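# Lift folded necktie out of basket and lay flat

## Task

Remove the folded necktie from the basket and set the whole tie down on the table entirely outside the basket. It must stay doubled over, one half lying on top of the other, and lie straight, extended and flat: not crumpled, twisted, refolded or standing on an edge. The block and the ball must finish inside the basket, and the basket must sit upright and flat on the table. At the end, release everything and move the grippers away.

## Robot and tools

ROBOT. Two arms, left_arm and right_arm, each ending in a two-finger gripper. Both bases sit on tilted plates joined by a metal frame behind them; a plate and its half of the frame count as part of its arm for proximity warnings. Fingers point along the gripper's +z axis and part along its y axis. end_effector_position is the point between the finger pads, roughly 1 cm short of the tips.

FRAMES. Scene frame: origin at table-top height midway between the nominal bases, +z up, +x out over the table, left_arm toward +y (arm names do not match image sides). Fixed cameras and the table use the scene frame. Every hand pose, velocity, target and wrist-camera pose is given in that arm's own base frame. Calibrated bases in the scene frame: left_arm at (+0.016, +0.242, +0.298) m, quat_wxyz (+0.979, -0.172, +0.106, +0.016), up in its frame (-0.213, -0.333, +0.919); right_arm at (-0.007, -0.315, +0.298) m, quat_wxyz (+0.979, +0.168, +0.112, +0.019), up in its frame (-0.213, +0.333, +0.919). Reported hand position and orientation can be off by a few centimetres, more at long reach.

ROW FORMAT (used by both motion tools). One row is 16 plain numbers, always both arms: left x, y, z, qw, qx, qy, qz, opening, then right x, y, z, qw, qx, qy, qz, opening. x, y, z are an absolute target position in metres for that arm's end_effector_position, in that arm's base frame; the quaternion is an absolute orientation, w first, same frame. Opening runs -1 (closed) to +1 (fully open, 0.094 m); it is a target, not a change. To keep an orientation, repeat your own quaternion rather than copying the drifting reported one. To park an arm, resend the full pose from the last result before it stopped, with the opening it should keep; a 0 opening is a real command.

execute_actions(actions, cameras). actions is a list of actions; each action is a table of 1 to 15 rows, one row per 1/30 s step, the last row held until 15 steps are used. An empty list just reports state and images. An action is rejected for both arms if any target lies over 0.6 m, along any gripper axis, from that gripper's position at the action's start; the whole call is rejected if an action is malformed or the first fails this test. Each step the controller limits the command to 100 mm and 20 degrees from the measured pose, so one action may fall short; afterwards the arm heads to the reported Hand target, so send the remainder next.

move(target, speed, blend, opening_speed, blocking, cameras). target is one row or a list of up to 15 rows (waypoints) with no 0.6 m test. Straight-line paths, shortest rotation, all arms finishing together, capped at 10 s total. speed: m/s, 0.002 to 0.5, default 0.25, one value or one per waypoint; rotation capped at twice that in rad/s. blend: metres by which corners at intermediate waypoints are rounded; 0 stops at each. opening_speed: scale units per second, at least 0.2; use a low value to close gently. New openings at later waypoints are applied only after all arms halt there. blocking=false returns after about 0.5 s while motion continues; a new move replaces the running one. Paths ignore obstacles and the other arm; grippers lag and overshoot, more when fast or nearly straight. Result adds a move: line (done, off_target, moving, held, fault) and limits (paced = command clipped, held = steps withheld). Done only means within 10 mm and 2 degrees at rest, not that nothing is touched.

wait(seconds): 0 to 10, arms hold their last command; a running move keeps going. stop(): brakes a running move, needs stopping distance. zoom_image(camera, region): region [x0, y0, x1, y1] in pixels, at most 504 x 504, on a camera included in the latest images. Cameras: cam_high, cam_low, cam_roll_left, cam_roll_right (896x504), cam_left_wrist, cam_right_wrist (672x504). cameras argument: omitted, null or ["all"] gives all, [] gives none, an unknown name invalidates the call. finished_scene(scene): the current scene's number; irreversible, call it only when the goal holds with the robot clear.

RESULTS. Each result has per-arm pose, Hand target, Tool commands, Joint positions (last value is finger opening in metres), joint velocities ("within noise" means at rest), joint torques, grip_measured and grip_effort_nm. grip_measured uses the opening scale; empty it may read up to 1.6 mm wide, on a hard part up to about 0.064 narrower than the part. It tracks your command up to the force limit, so it shows no contact point; squeezing begins about 0.05 below the touching reading (0.11 or more for small, round or soft items). Release by commanding well above grip_measured. grip_effort_nm is motor effort (negative closing), biased and not a pad force. Torques carry offsets and noise; joints 1 to 3 wrap at ±28 N m. Only execute_actions lists step readings. Joint ranges (rad): waist -2.618 to 3.054, shoulder 0 to 3.142, elbow 0 to 3.142 (straight 2.901), wrist pitch and yaw -1.571 to 1.571, wrist roll -2.094 to 2.094. Resting 1 cm or more off a free-air command is normal.

AVOID. Dropping things, releasing a moving object, fast impacts, hard pushes, and anything leaving the table. Never let the arms collide or press on each other; the clearance check does not protect grippers or wrist cameras from each other. Do not route a gripper near its own base; go around it, since this can flip shoulder posture. Expect occasional tugs on held items or nudges to loose ones. Limit heating: long holds, stretched arms and pushing toward unreachable poses; MOTOR HOT appears near 75 °C, at 90 °C an OVER-TEMPERATURE FAULT folds that arm away for the rest of the scene.

Each tool is called after ">>>" by a JSON object that holds its "name" and its "arguments".

## Session

>>> {"name": "execute_actions", "arguments": {"actions": []}}

Scene clock: 0.00 s.
left_arm: end_effector_position=(+0.3660, +0.1590, -0.0522) grip_measured=+1.000 grip_effort_nm=n/a end_effector_quat_wxyz=(+0.423, -0.226, +0.846, +0.231) | right_arm: end_effector_position=(+0.2843, -0.0122, -0.0956) grip_measured=+1.000 grip_effort_nm=n/a end_effector_quat_wxyz=(+0.063, -0.565, +0.818, +0.084)
Joint positions: left_arm=[0.208 2.181 0.51 1.032 -0.459 -0.081 0.094] | right_arm=[-0.176 2.049 0.865 -0.417 -0.208 -1.389 0.094]
Joint velocities: within noise
Joint torques (N m): no reading
Motor temperatures (°C): left_arm=[29 32 29 30 30 30 30] | right_arm=[31 32 35 31 29 29 30]
Heat: left arm: 32 °C; right arm: 35 °C.
Hand target: left_arm +0.3656, +0.1579, -0.0528; +0.422, -0.225, +0.847, +0.231 | right_arm +0.2841, -0.0096, -0.0957; +0.065, -0.567, +0.816, +0.088
Tool commands: left_gripper/opening=+1.0 right_gripper/opening=+1.0

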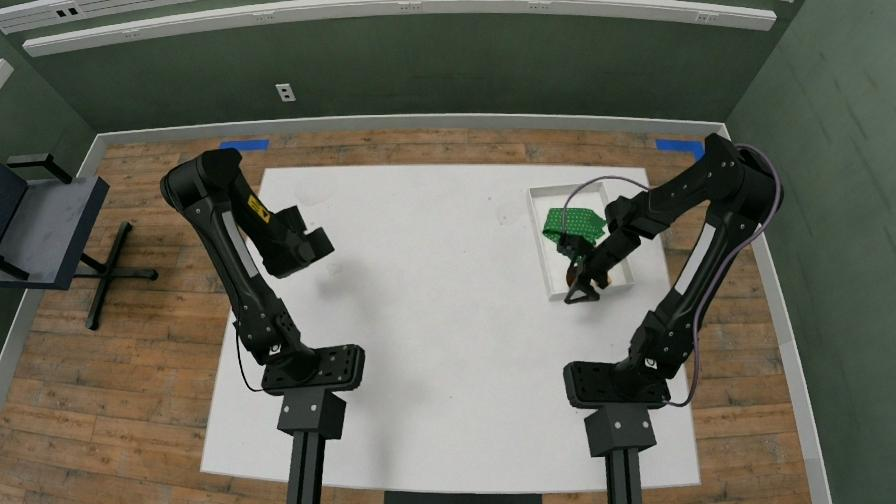

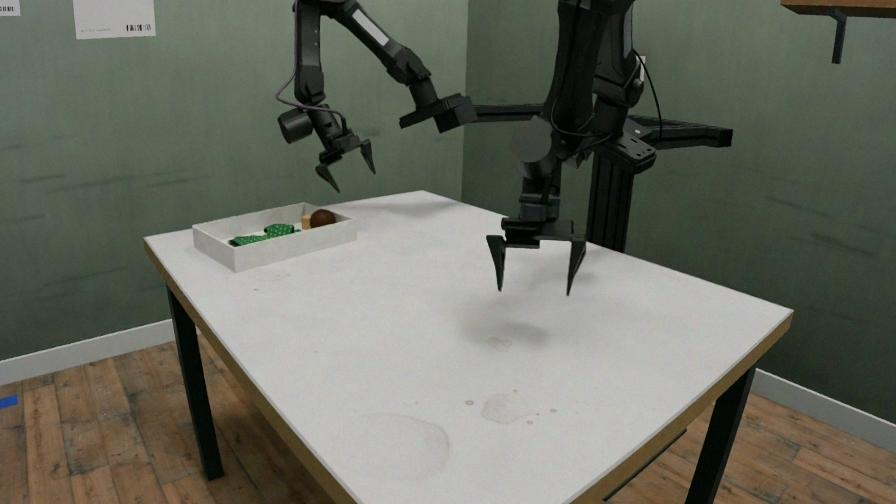

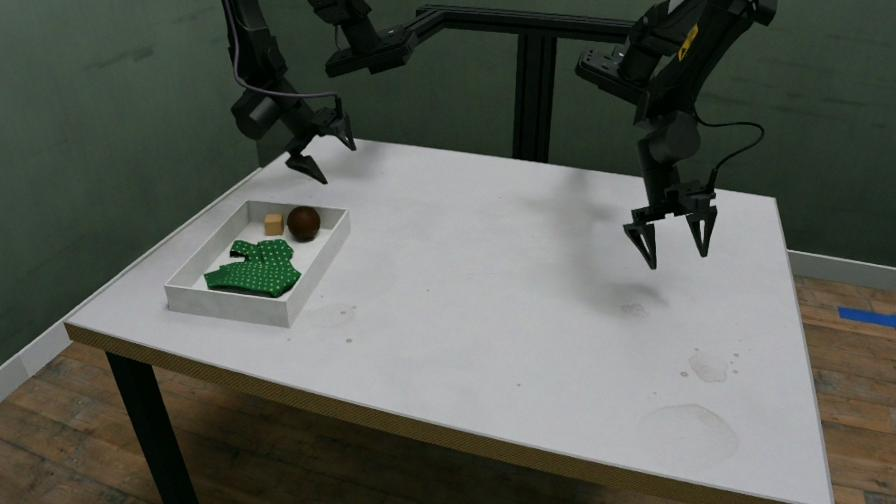

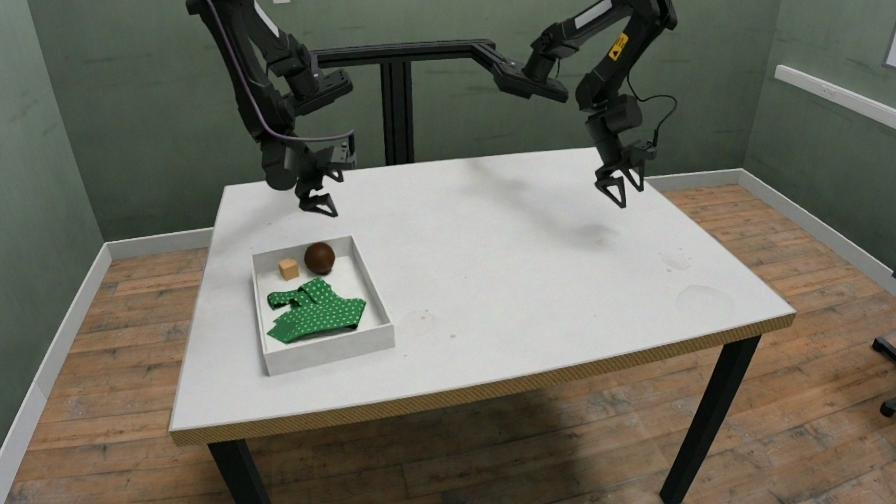

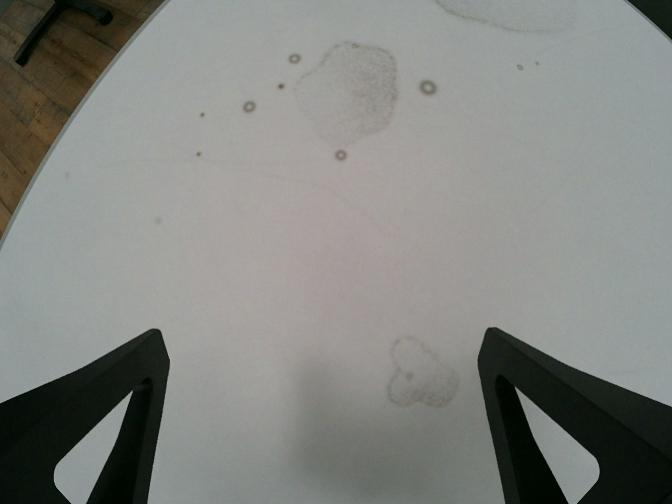

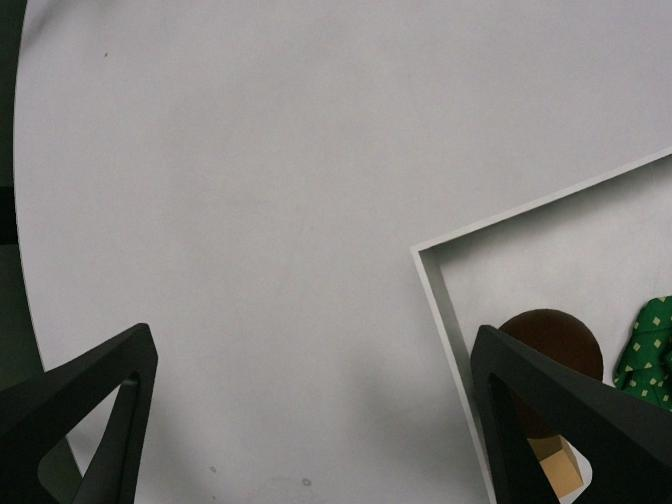

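>>> {"name": "zoom_image", "arguments": {"camera": "cam_roll_right", "region": [230, 220, 420, 380]}}

>>> {"name": "zoom_image", "arguments": {"camera": "cam_high", "region": [510, 170, 670, 310]}}

>>> {"name": "zoom_image", "arguments": {"camera": "cam_roll_left", "region": [150, 190, 370, 340]}}

Scaled by 2.653.

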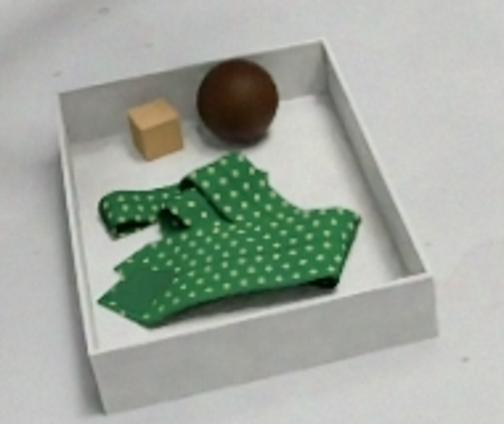

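Scaled by 3.150.

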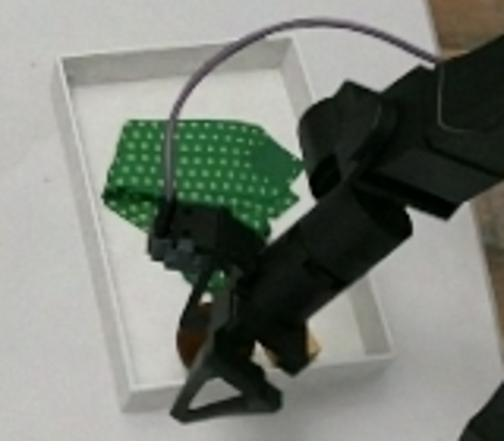

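Scaled by 2.291.

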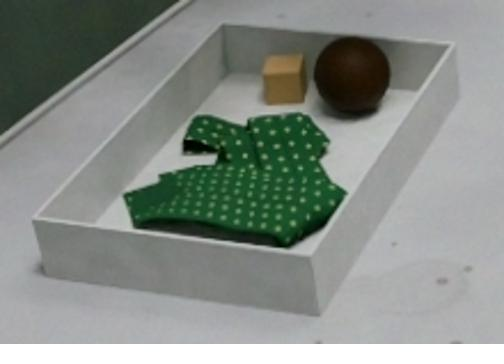

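>>> {"name": "move", "arguments": {"target": [0.366, 0.159, -0.0522, 0.423, -0.226, 0.846, 0.231, 1, 0.289, 0.0316, 0.1122, 0.112, 0.019, 0.979, -0.168, 1]}}

Scene clock: 47.30 s.
left_arm: end_effector_position=(+0.3660, +0.1590, -0.0522) grip_measured=+1.000 grip_effort_nm=-0.017 end_effector_quat_wxyz=(+0.423, -0.226, +0.846, +0.231) | right_arm: end_effector_position=(+0.2881, +0.0292, +0.1101) grip_measured=+1.000 grip_effort_nm=-0.032 end_effector_quat_wxyz=(+0.115, +0.023, +0.980, -0.160)
Joint positions: left_arm=[0.208 2.181 0.51 1.032 -0.459 -0.081 0.094] | right_arm=[0.329 1.521 1.129 -1.068 0.382 0.355 0.094]
Joint velocities: within noise
Joint torques (N m): left_arm=[-2.06 -8.14 0.68 1.26 -0.08 0.04] | right_arm=[3.43 -4.59 8.69 0.35 0.15 0.1]
Motor temperatures (°C): left_arm=[29 33 29 33 30 29 30] | right_arm=[31 35 35 31 29 29 30]
Heat: left arm: 33 °C; right arm: 35 °C.
Hand target: left_arm +0.3660, +0.1590, -0.0521; +0.423, -0.226, +0.846, +0.231 | right_arm +0.2890, +0.0316, +0.1122; +0.112, +0.019, +0.979, -0.168
Off the commanded pose: left_arm 0.000 m, 0 deg | right_arm 0.003 m, 1 deg.
move: done

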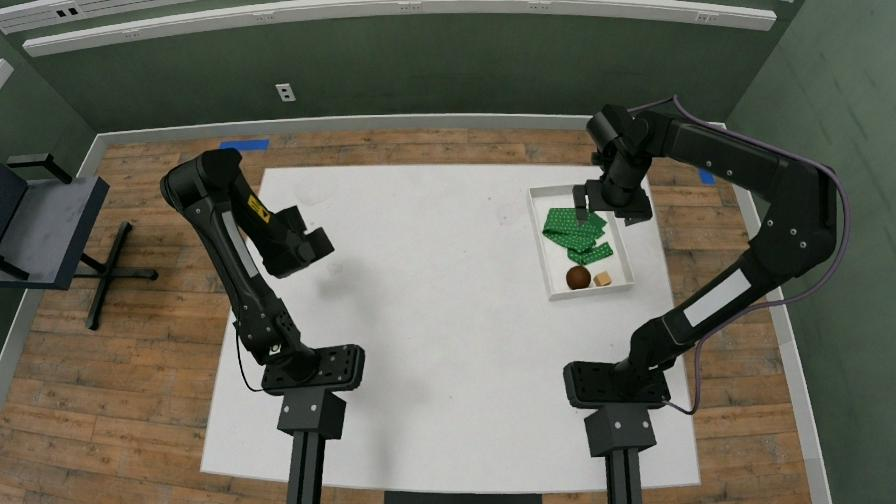

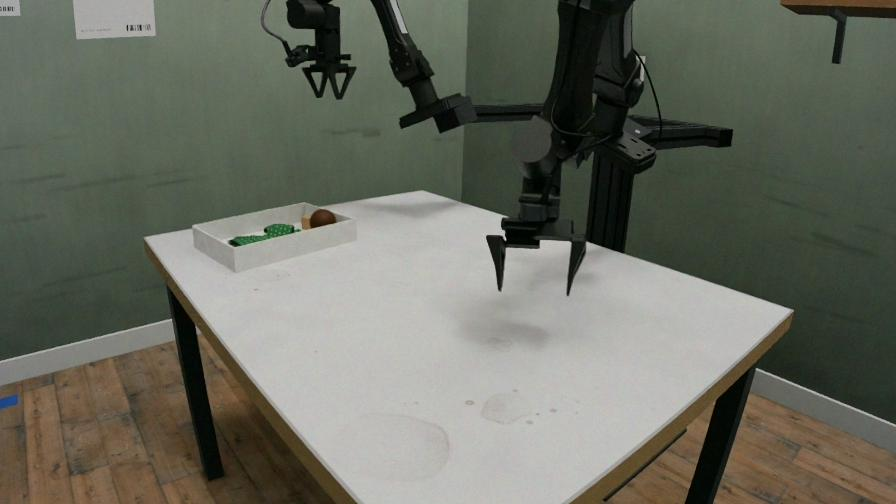

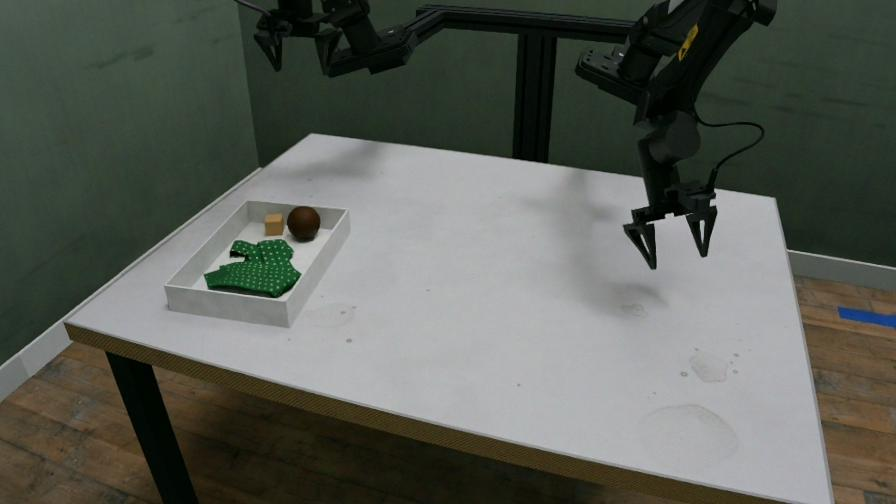

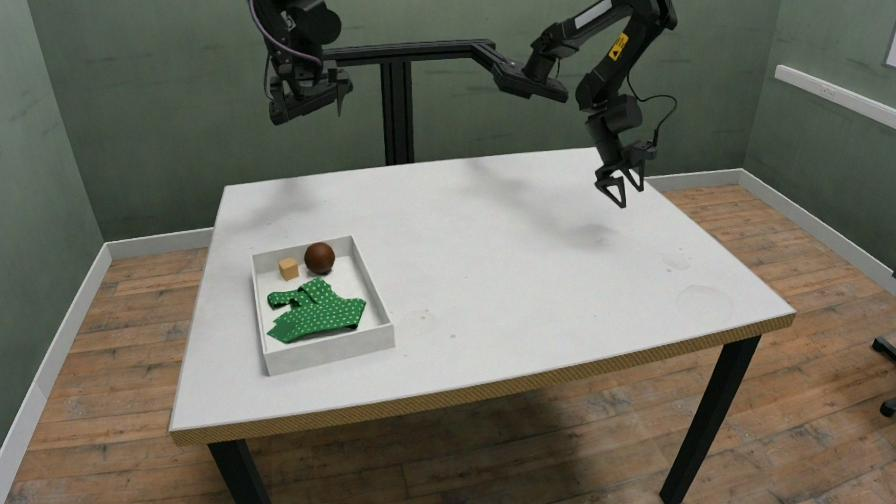

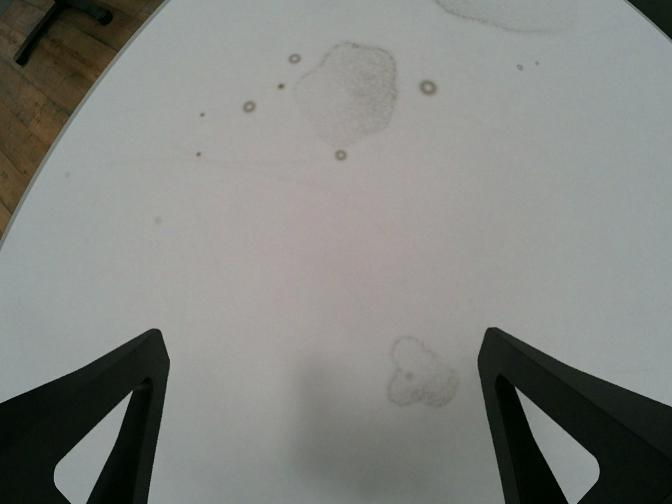

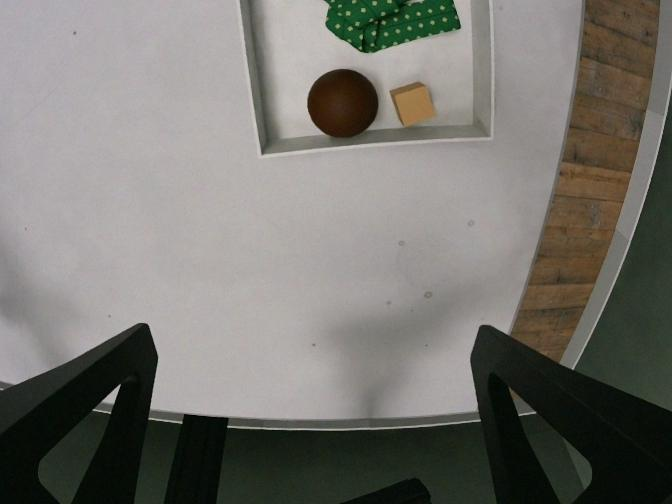

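>>> {"name": "move", "arguments": {"target": [0.366, 0.159, -0.0522, 0.423, -0.226, 0.846, 0.231, 1, 0.4167, 0.015, 0.0933, 0.112, 0.019, 0.979, -0.168, 1], "cameras": ["cam_high", "cam_right_wrist", "cam_roll_left"]}}

Scene clock: 56.70 s.
left_arm: end_effector_position=(+0.3660, +0.1590, -0.0522) grip_measured=+1.000 grip_effort_nm=-0.012 end_effector_quat_wxyz=(+0.423, -0.226, +0.846, +0.231) | right_arm: end_effector_position=(+0.4135, +0.0153, +0.0959) grip_measured=+1.000 grip_effort_nm=-0.027 end_effector_quat_wxyz=(+0.118, +0.022, +0.978, -0.169)
Joint positions: left_arm=[0.208 2.181 0.51 1.032 -0.459 -0.081 0.094] | right_arm=[0.196 1.959 1.581 -1.026 0.382 0.208 0.094]
Joint velocities: within noise
Joint torques (N m): left_arm=[-2.06 -8.18 0.7 1.25 -0.08 0.02] | right_arm=[3.28 -7.99 8.81 0.45 -0.05 -0.05]
Motor temperatures (°C): left_arm=[29 33 28 33 30 29 29] | right_arm=[31 34 36 30 29 29 30]
Heat: left arm: 33 °C; right arm: 36 °C.
Hand target: left_arm +0.3660, +0.1590, -0.0521; +0.423, -0.226, +0.846, +0.231 | right_arm +0.4166, +0.0150, +0.0933; +0.112, +0.019, +0.979, -0.168
Off the commanded pose: left_arm 0.000 m, 0 deg | right_arm 0.004 m, 1 deg.
move: done
Images, in order (width x height): cam_high 896x504, cam_roll_left 896x504, cam_right_wrist 672x504.

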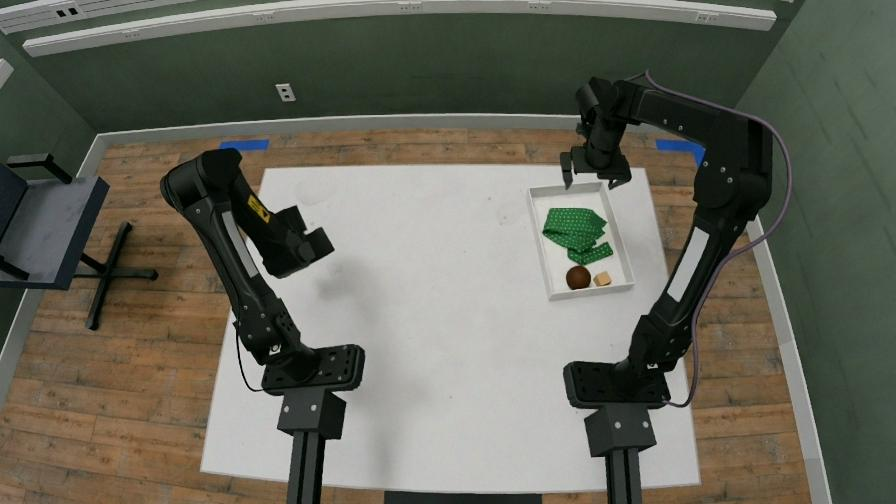

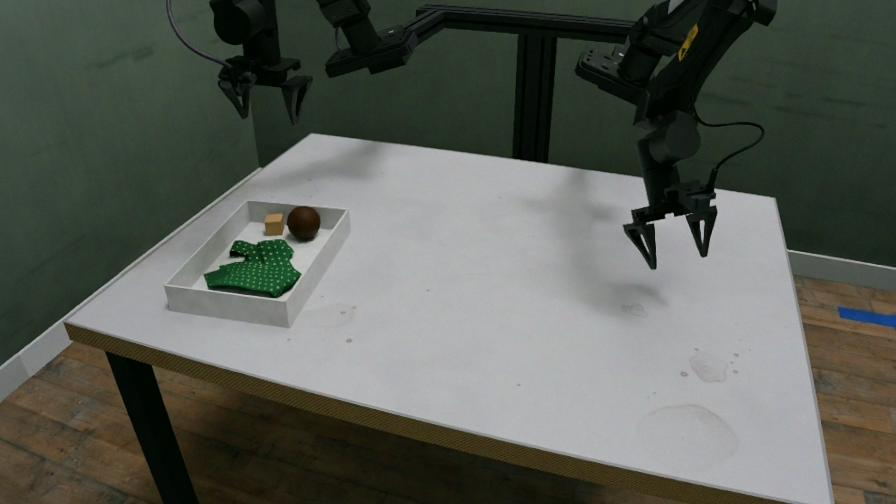

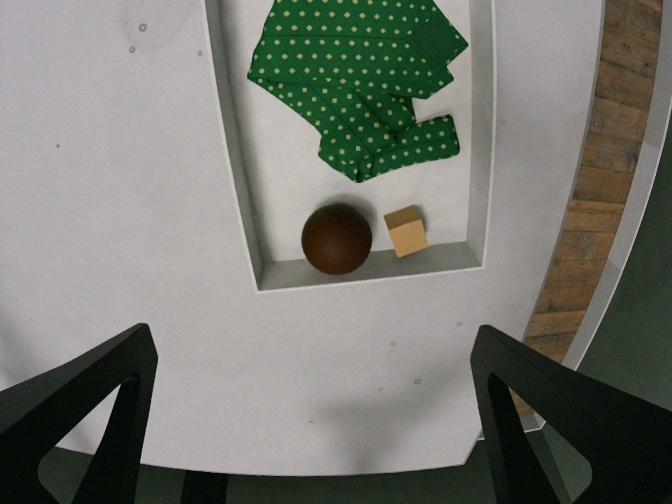

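>>> {"name": "move", "arguments": {"target": [0.366, 0.159, -0.0522, 0.423, -0.226, 0.846, 0.231, 1, 0.4291, -0.035, -0.0489, 0.112, 0.019, 0.979, -0.168, 1], "cameras": ["cam_high", "cam_right_wrist", "cam_roll_left", "cam_roll_right"]}}

Scene clock: 74.37 s.
left_arm: end_effector_position=(+0.3660, +0.1590, -0.0522) grip_measured=+1.000 grip_effort_nm=-0.017 end_effector_quat_wxyz=(+0.423, -0.226, +0.846, +0.231) | right_arm: end_effector_position=(+0.4304, -0.0350, -0.0400) grip_measured=+1.000 grip_effort_nm=-0.022 end_effector_quat_wxyz=(+0.117, +0.022, +0.978, -0.173)
Joint positions: left_arm=[0.208 2.181 0.51 1.032 -0.459 -0.081 0.094] | right_arm=[0.064 2.176 1.327 -0.508 0.365 0.069 0.094]
Joint velocities: within noise
Joint torques (N m): left_arm=[-2.06 -8.18 0.66 1.26 -0.08 0.02] | right_arm=[3.33 -8.7 4.53 0.69 -0.11 -0.06]
Motor temperatures (°C): left_arm=[29 33 28 33 30 29 29] | right_arm=[32 35 36 30 29 29 30]
Heat: left arm: 33 °C; right arm: 36 °C.
Hand target: left_arm +0.3660, +0.1590, -0.0521; +0.423, -0.226, +0.846, +0.231 | right_arm +0.4288, -0.0350, -0.0488; +0.112, +0.019, +0.979, -0.168
Off the commanded pose: left_arm 0.000 m, 0 deg | right_arm 0.009 m, 1 deg.
move: done
Images, in order (width x height): cam_high 896x504, cam_roll_left 896x504, cam_roll_right 896x504, cam_right_wrist 672x504.

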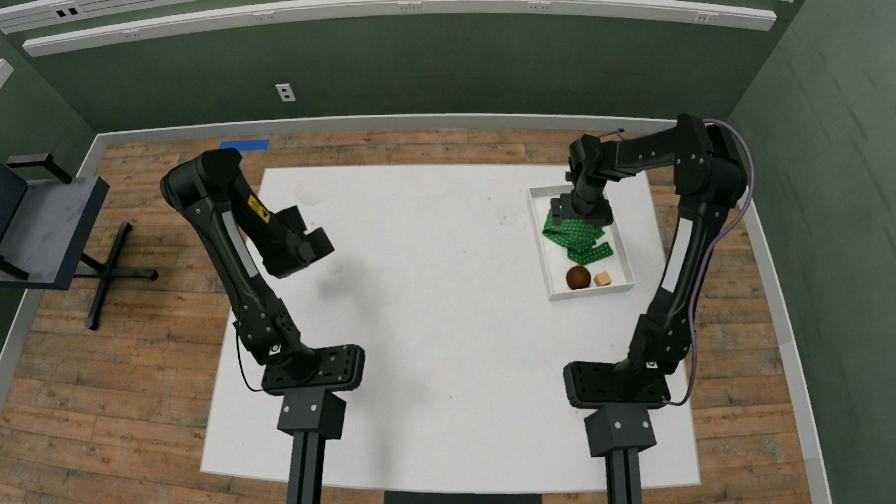

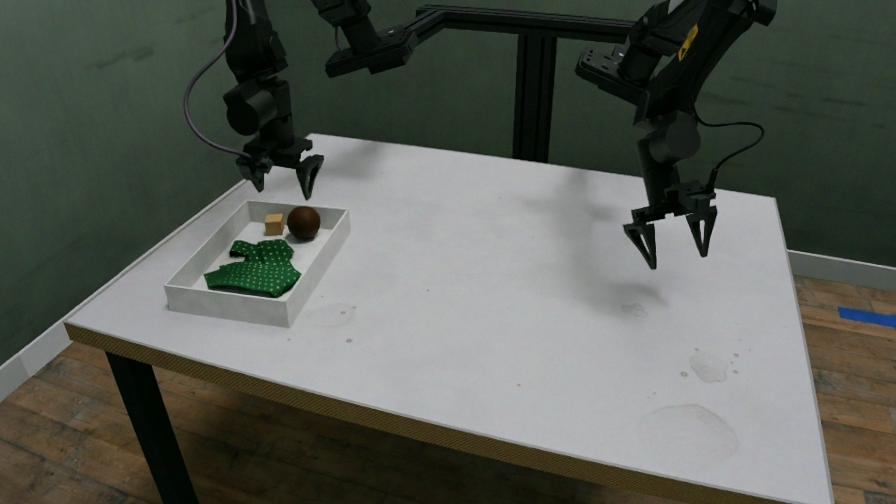

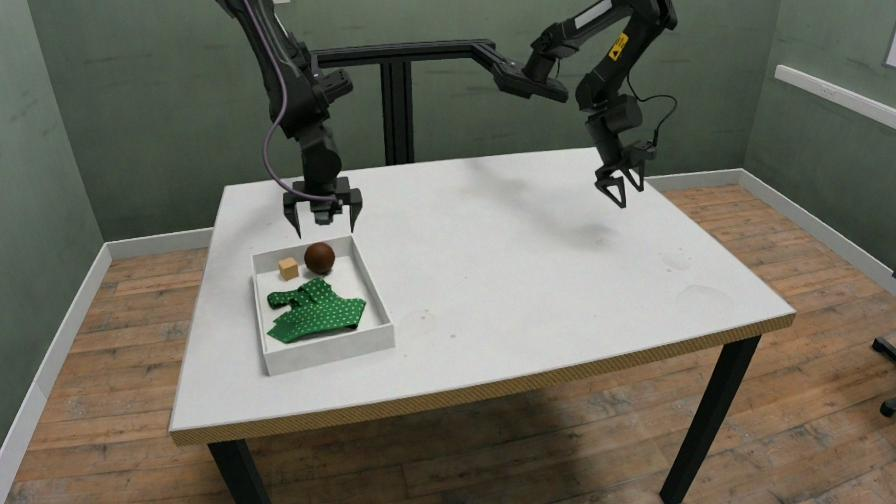

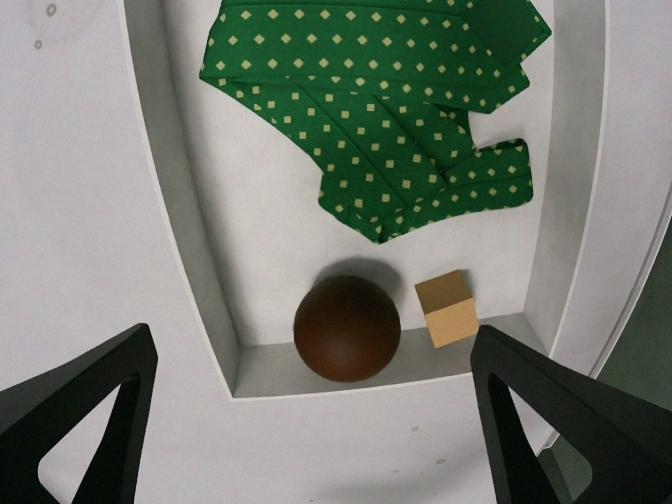

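>>> {"name": "zoom_image", "arguments": {"camera": "cam_right_wrist", "region": [180, 0, 580, 300]}}

Scaled by 1.260 from the camera's 672x504 image, which has a finer 960x720 frame.

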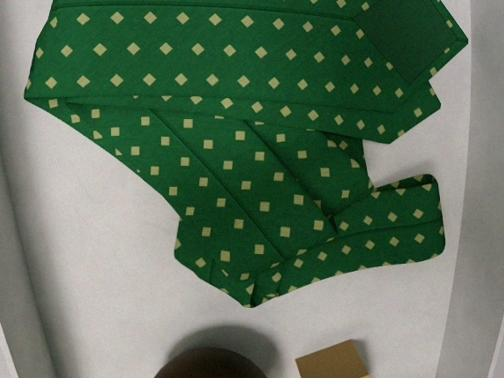

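>>> {"name": "move", "arguments": {"target": [0.366, 0.159, -0.0522, 0.423, -0.226, 0.846, 0.231, 1, 0.426, -0.1411, -0.0439, 0.190, 0.598, 0.776, -0.068, 0.35], "cameras": ["cam_high", "cam_right_wrist", "cam_roll_left", "cam_roll_right"]}}

Scene clock: 144.70 s.
left_arm: end_effector_position=(+0.3660, +0.1590, -0.0522) grip_measured=+1.000 grip_effort_nm=-0.012 end_effector_quat_wxyz=(+0.423, -0.226, +0.846, +0.231) | right_arm: end_effector_position=(+0.4230, -0.1391, -0.0425) grip_measured=+0.352 grip_effort_nm=-0.129 end_effector_quat_wxyz=(+0.186, +0.592, +0.780, -0.074)
Joint positions: left_arm=[0.208 2.181 0.51 1.032 -0.459 -0.081 0.094] | right_arm=[-0.204 2.176 1.315 -0.426 0.293 1.053 0.064]
Joint velocities: within noise
Joint torques (N m): left_arm=[-2.07 -8.17 0.69 1.25 -0.07 0.02] | right_arm=[2.56 -9.87 4.94 0.65 -0.08 0.11]
Motor temperatures (°C): left_arm=[29 33 28 34 30 29 29] | right_arm=[32 35 35 30 29 29 30]
Heat: left arm: 34 °C; right arm: 35 °C.
Hand target: left_arm +0.3660, +0.1590, -0.0521; +0.423, -0.226, +0.846, +0.231 | right_arm +0.4259, -0.1411, -0.0439; +0.190, +0.598, +0.776, -0.068
Off the commanded pose: left_arm 0.000 m, 0 deg | right_arm 0.004 m, 1 deg.
move: done
Images, in order (width x height): cam_high 896x504, cam_roll_left 896x504, cam_roll_right 896x504, cam_right_wrist 672x504.

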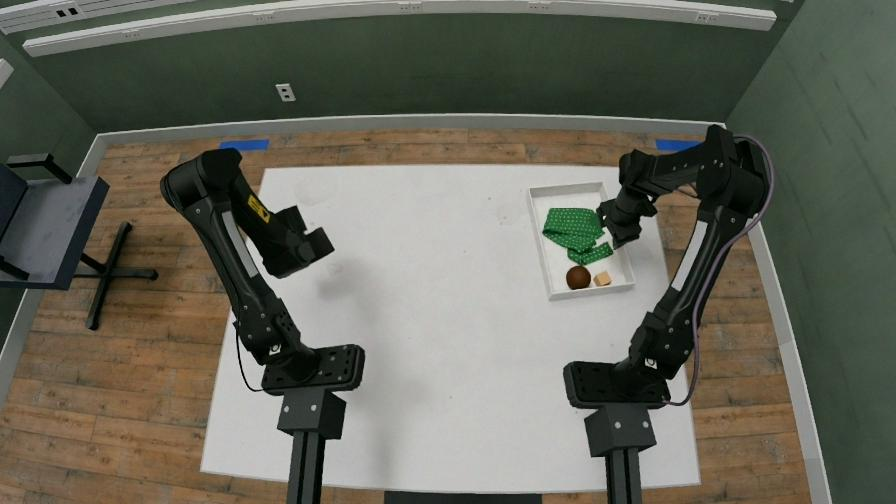

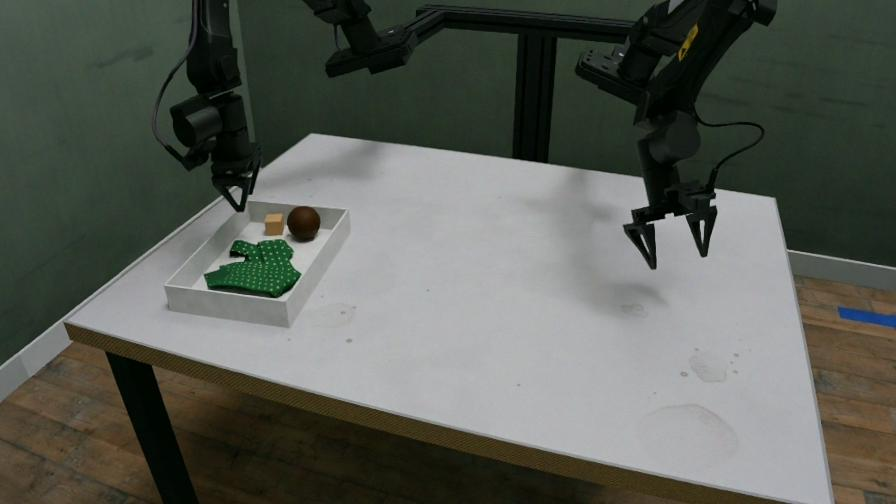

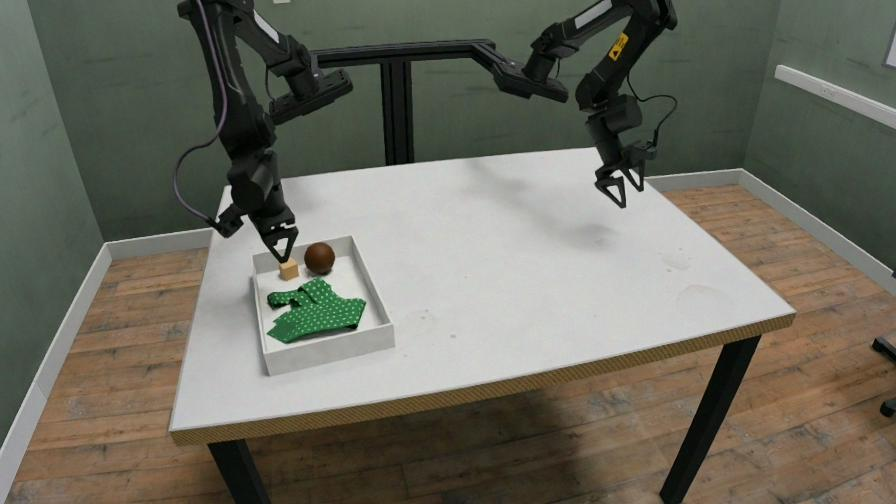

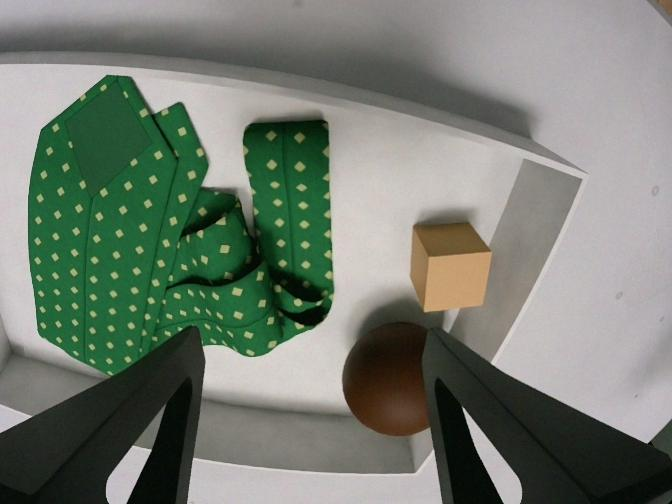

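>>> {"name": "move", "arguments": {"target": [0.366, 0.159, -0.0522, 0.423, -0.226, 0.846, 0.231, 1, 0.4573, -0.1625, -0.1017, 0.190, 0.598, 0.776, -0.068, 0.35], "cameras": ["cam_right_wrist", "cam_roll_right"], "speed": 0.15}}

Scene clock: 161.53 s.
left_arm: end_effector_position=(+0.3660, +0.1590, -0.0522) grip_measured=+1.000 grip_effort_nm=-0.012 end_effector_quat_wxyz=(+0.423, -0.226, +0.846, +0.231) | right_arm: end_effector_position=(+0.4544, -0.1596, -0.0950) grip_measured=+0.352 grip_effort_nm=-0.129 end_effector_quat_wxyz=(+0.190, +0.598, +0.775, -0.071)
Joint positions: left_arm=[0.208 2.181 0.51 1.032 -0.459 -0.081 0.094] | right_arm=[-0.236 2.398 1.463 -0.336 0.283 1.034 0.064]
Joint velocities: within noise
Joint torques (N m): left_arm=[-2.03 -8.12 0.69 1.26 -0.07 0.03] | right_arm=[2.7 -9.24 5.57 0.65 -0.09 -0.04]
Motor temperatures (°C): left_arm=[29 33 28 34 30 29 29] | right_arm=[32 36 35 30 29 29 30]
Heat: left arm: 34 °C; right arm: 36 °C.
Hand target: left_arm +0.3660, +0.1590, -0.0521; +0.423, -0.226, +0.846, +0.231 | right_arm +0.4570, -0.1625, -0.1016; +0.190, +0.598, +0.776, -0.068
Off the commanded pose: left_arm 0.000 m, 0 deg | right_arm 0.008 m, 0 deg.
move: done
Images, in order (width x height): cam_roll_right 896x504, cam_right_wrist 672x504.

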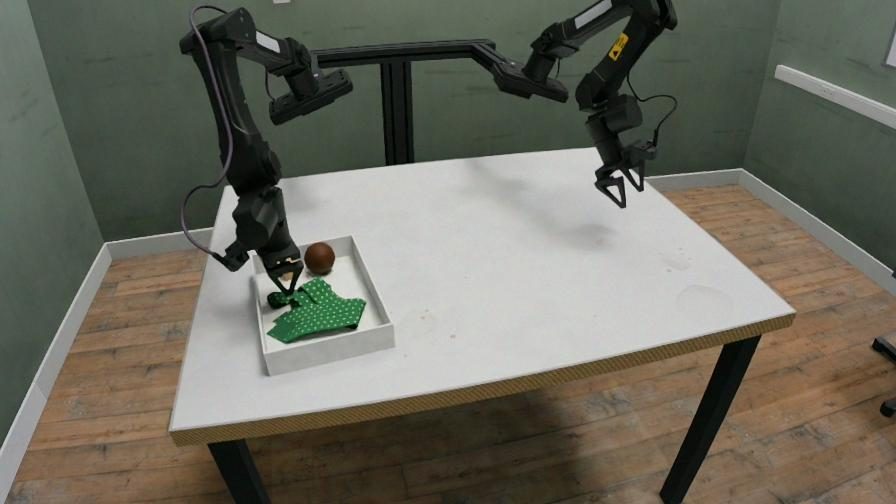

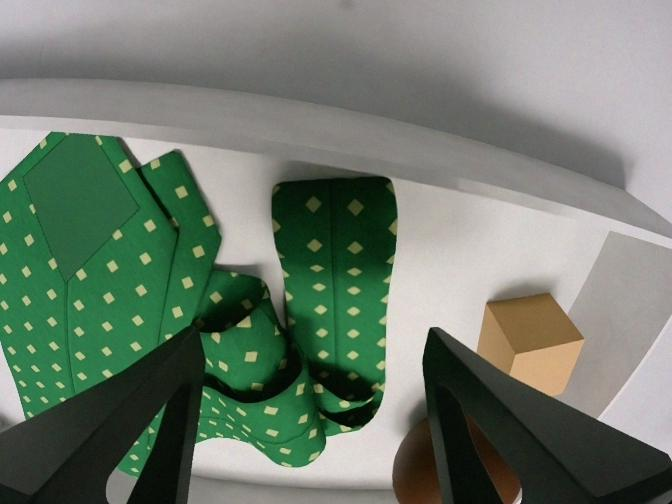

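>>> {"name": "move", "arguments": {"target": [0.366, 0.159, -0.0522, 0.423, -0.226, 0.846, 0.231, 1, 0.4598, -0.1823, -0.1277, 0.190, 0.598, 0.776, -0.068, 0.22], "cameras": ["cam_right_wrist", "cam_roll_right"], "speed": 0.1}}

Scene clock: 174.10 s.
left_arm: end_effector_position=(+0.3660, +0.1590, -0.0522) grip_measured=+1.000 grip_effort_nm=-0.012 end_effector_quat_wxyz=(+0.423, -0.226, +0.846, +0.231) | right_arm: end_effector_position=(+0.4578, -0.1804, -0.1191) grip_measured=+0.222 grip_effort_nm=-0.134 end_effector_quat_wxyz=(+0.191, +0.599, +0.775, -0.071)
Joint positions: left_arm=[0.208 2.181 0.51 1.032 -0.459 -0.081 0.094] | right_arm=[-0.281 2.481 1.505 -0.281 0.27 0.993 0.057]
Joint velocities: within noise
Joint torques (N m): left_arm=[-2.06 -8.18 0.72 1.26 -0.07 0.03] | right_arm=[2.74 -9.11 5.27 0.66 -0.09 -0.05]
Motor temperatures (°C): left_arm=[29 33 28 34 30 29 29] | right_arm=[32 35 35 30 29 29 30]
Heat: left arm: 34 °C; right arm: 35 °C.
Hand target: left_arm +0.3660, +0.1590, -0.0521; +0.423, -0.226, +0.846, +0.231 | right_arm +0.4595, -0.1822, -0.1275; +0.190, +0.598, +0.776, -0.068
Off the commanded pose: left_arm 0.000 m, 0 deg | right_arm 0.009 m, 0 deg.
move: done
Images, in order (width x height): cam_roll_right 896x504, cam_right_wrist 672x504.

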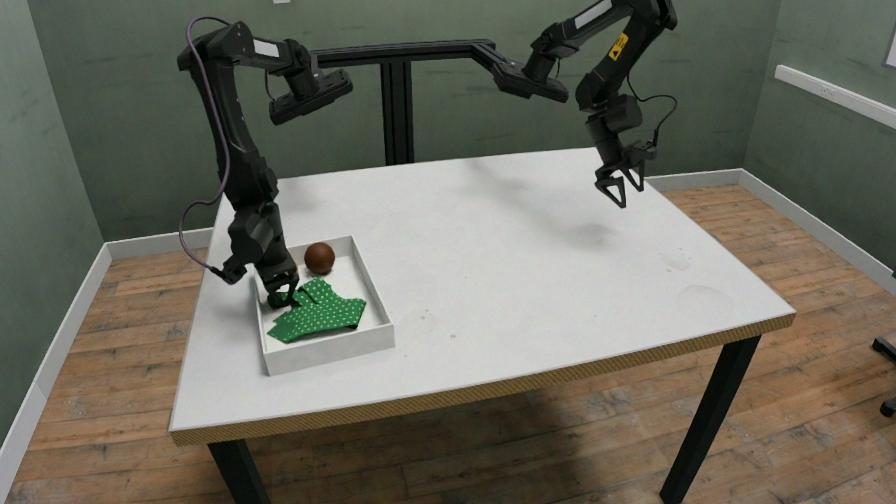

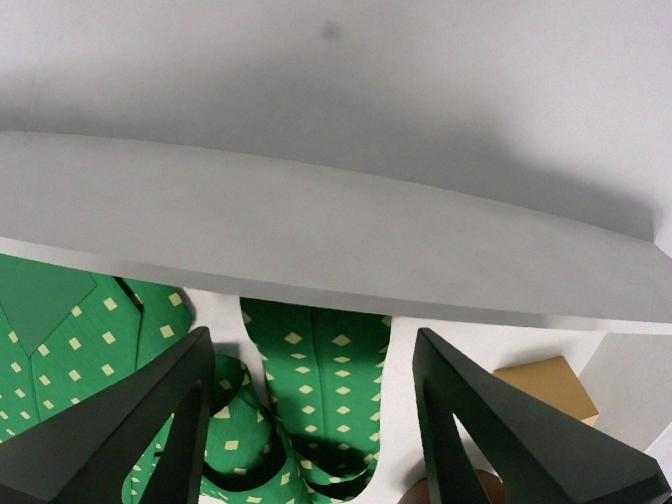

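>>> {"name": "move", "arguments": {"target": [[0.366, 0.159, -0.0522, 0.423, -0.226, 0.846, 0.231, 1, 0.4626, -0.1866, -0.1396, 0.190, 0.598, 0.776, -0.068, 0.22]], "cameras": ["cam_right_wrist"], "speed": 0.05}}

Scene clock: 179.50 s.
left_arm: end_effector_position=(+0.3660, +0.1590, -0.0522) grip_measured=+1.000 grip_effort_nm=-0.022 end_effector_quat_wxyz=(+0.423, -0.226, +0.846, +0.231) | right_arm: end_effector_position=(+0.4631, -0.1825, -0.1280) grip_measured=+0.222 grip_effort_nm=-0.129 end_effector_quat_wxyz=(+0.194, +0.597, +0.776, -0.069)
Joint positions: left_arm=[0.208 2.181 0.51 1.032 -0.459 -0.081 0.094] | right_arm=[-0.283 2.517 1.531 -0.264 0.268 0.985 0.057]
Joint velocities: within noise
Joint torques (N m): left_arm=[-2.04 -8.2 0.68 1.25 -0.07 0.01] | right_arm=[2.4 -8.73 5.22 0.68 -0.09 -0.06]
Motor temperatures (°C): left_arm=[29 33 28 34 30 29 29] | right_arm=[32 35 35 30 29 29 30]
Heat: left arm: 34 °C; right arm: 35 °C.
Hand target: left_arm +0.3660, +0.1590, -0.0521; +0.423, -0.226, +0.846, +0.231 | right_arm +0.4622, -0.1865, -0.1392; +0.190, +0.598, +0.776, -0.068
Off the commanded pose: left_arm 0.000 m, 0 deg | right_arm 0.012 m, 0 deg.
move: off_target (right_arm)
Images, in order (width x height): cam_right_wrist 672x504.

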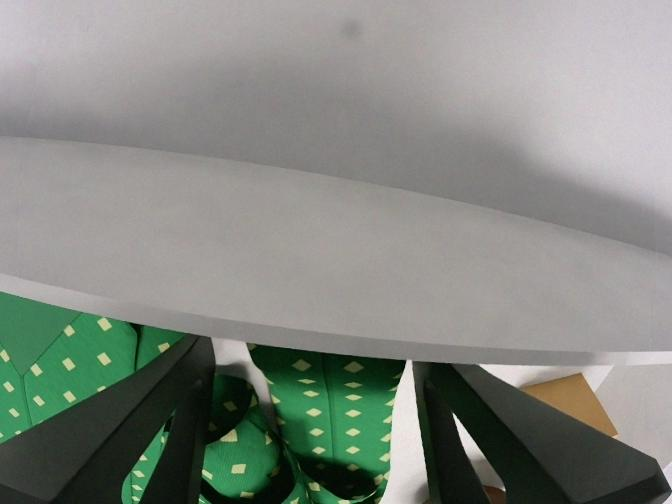

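>>> {"name": "move", "arguments": {"target": [[0.366, 0.159, -0.0522, 0.423, -0.226, 0.846, 0.231, 1, 0.4626, -0.1866, -0.1396, 0.190, 0.598, 0.776, -0.068, -1]], "cameras": ["cam_right_wrist", "cam_roll_right"], "opening_speed": 0.6}}

Scene clock: 186.80 s.
left_arm: end_effector_position=(+0.3660, +0.1590, -0.0522) grip_measured=+1.000 grip_effort_nm=-0.017 end_effector_quat_wxyz=(+0.423, -0.226, +0.846, +0.231) | right_arm: end_effector_position=(+0.4660, -0.1824, -0.1267) grip_measured=-0.938 grip_effort_nm=-0.994 end_effector_quat_wxyz=(+0.197, +0.596, +0.776, -0.065)
Joint positions: left_arm=[0.208 2.181 0.51 1.032 -0.459 -0.081 0.094] | right_arm=[-0.283 2.517 1.536 -0.26 0.262 0.984 0.003]
Joint velocities: within noise
Joint torques (N m): left_arm=[-2.04 -8.14 0.7 1.25 -0.07 0.02] | right_arm=[2.43 -8.77 4.82 0.66 -0.03 -0.05]
Motor temperatures (°C): left_arm=[29 33 28 34 30 29 29] | right_arm=[32 35 35 30 29 29 30]
Heat: left arm: 34 °C; right arm: 35 °C.
Hand target: left_arm +0.3660, +0.1590, -0.0521; +0.423, -0.226, +0.846, +0.231 | right_arm +0.4622, -0.1864, -0.1392; +0.190, +0.598, +0.776, -0.068
Off the commanded pose: left_arm 0.000 m, 0 deg | right_arm 0.014 m, 1 deg.
move: off_target (right_arm)
Images, in order (width x height): cam_roll_right 896x504, cam_right_wrist 672x504.

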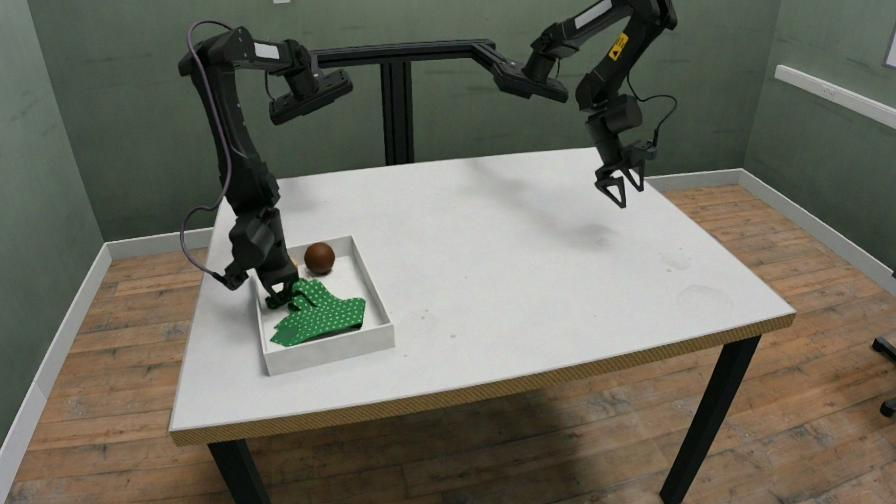

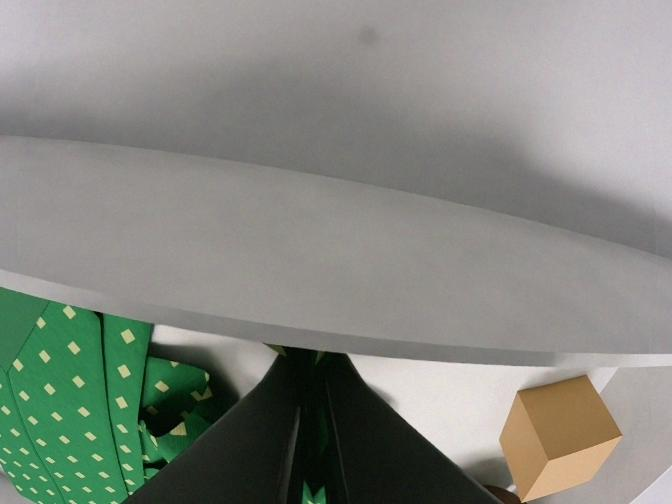

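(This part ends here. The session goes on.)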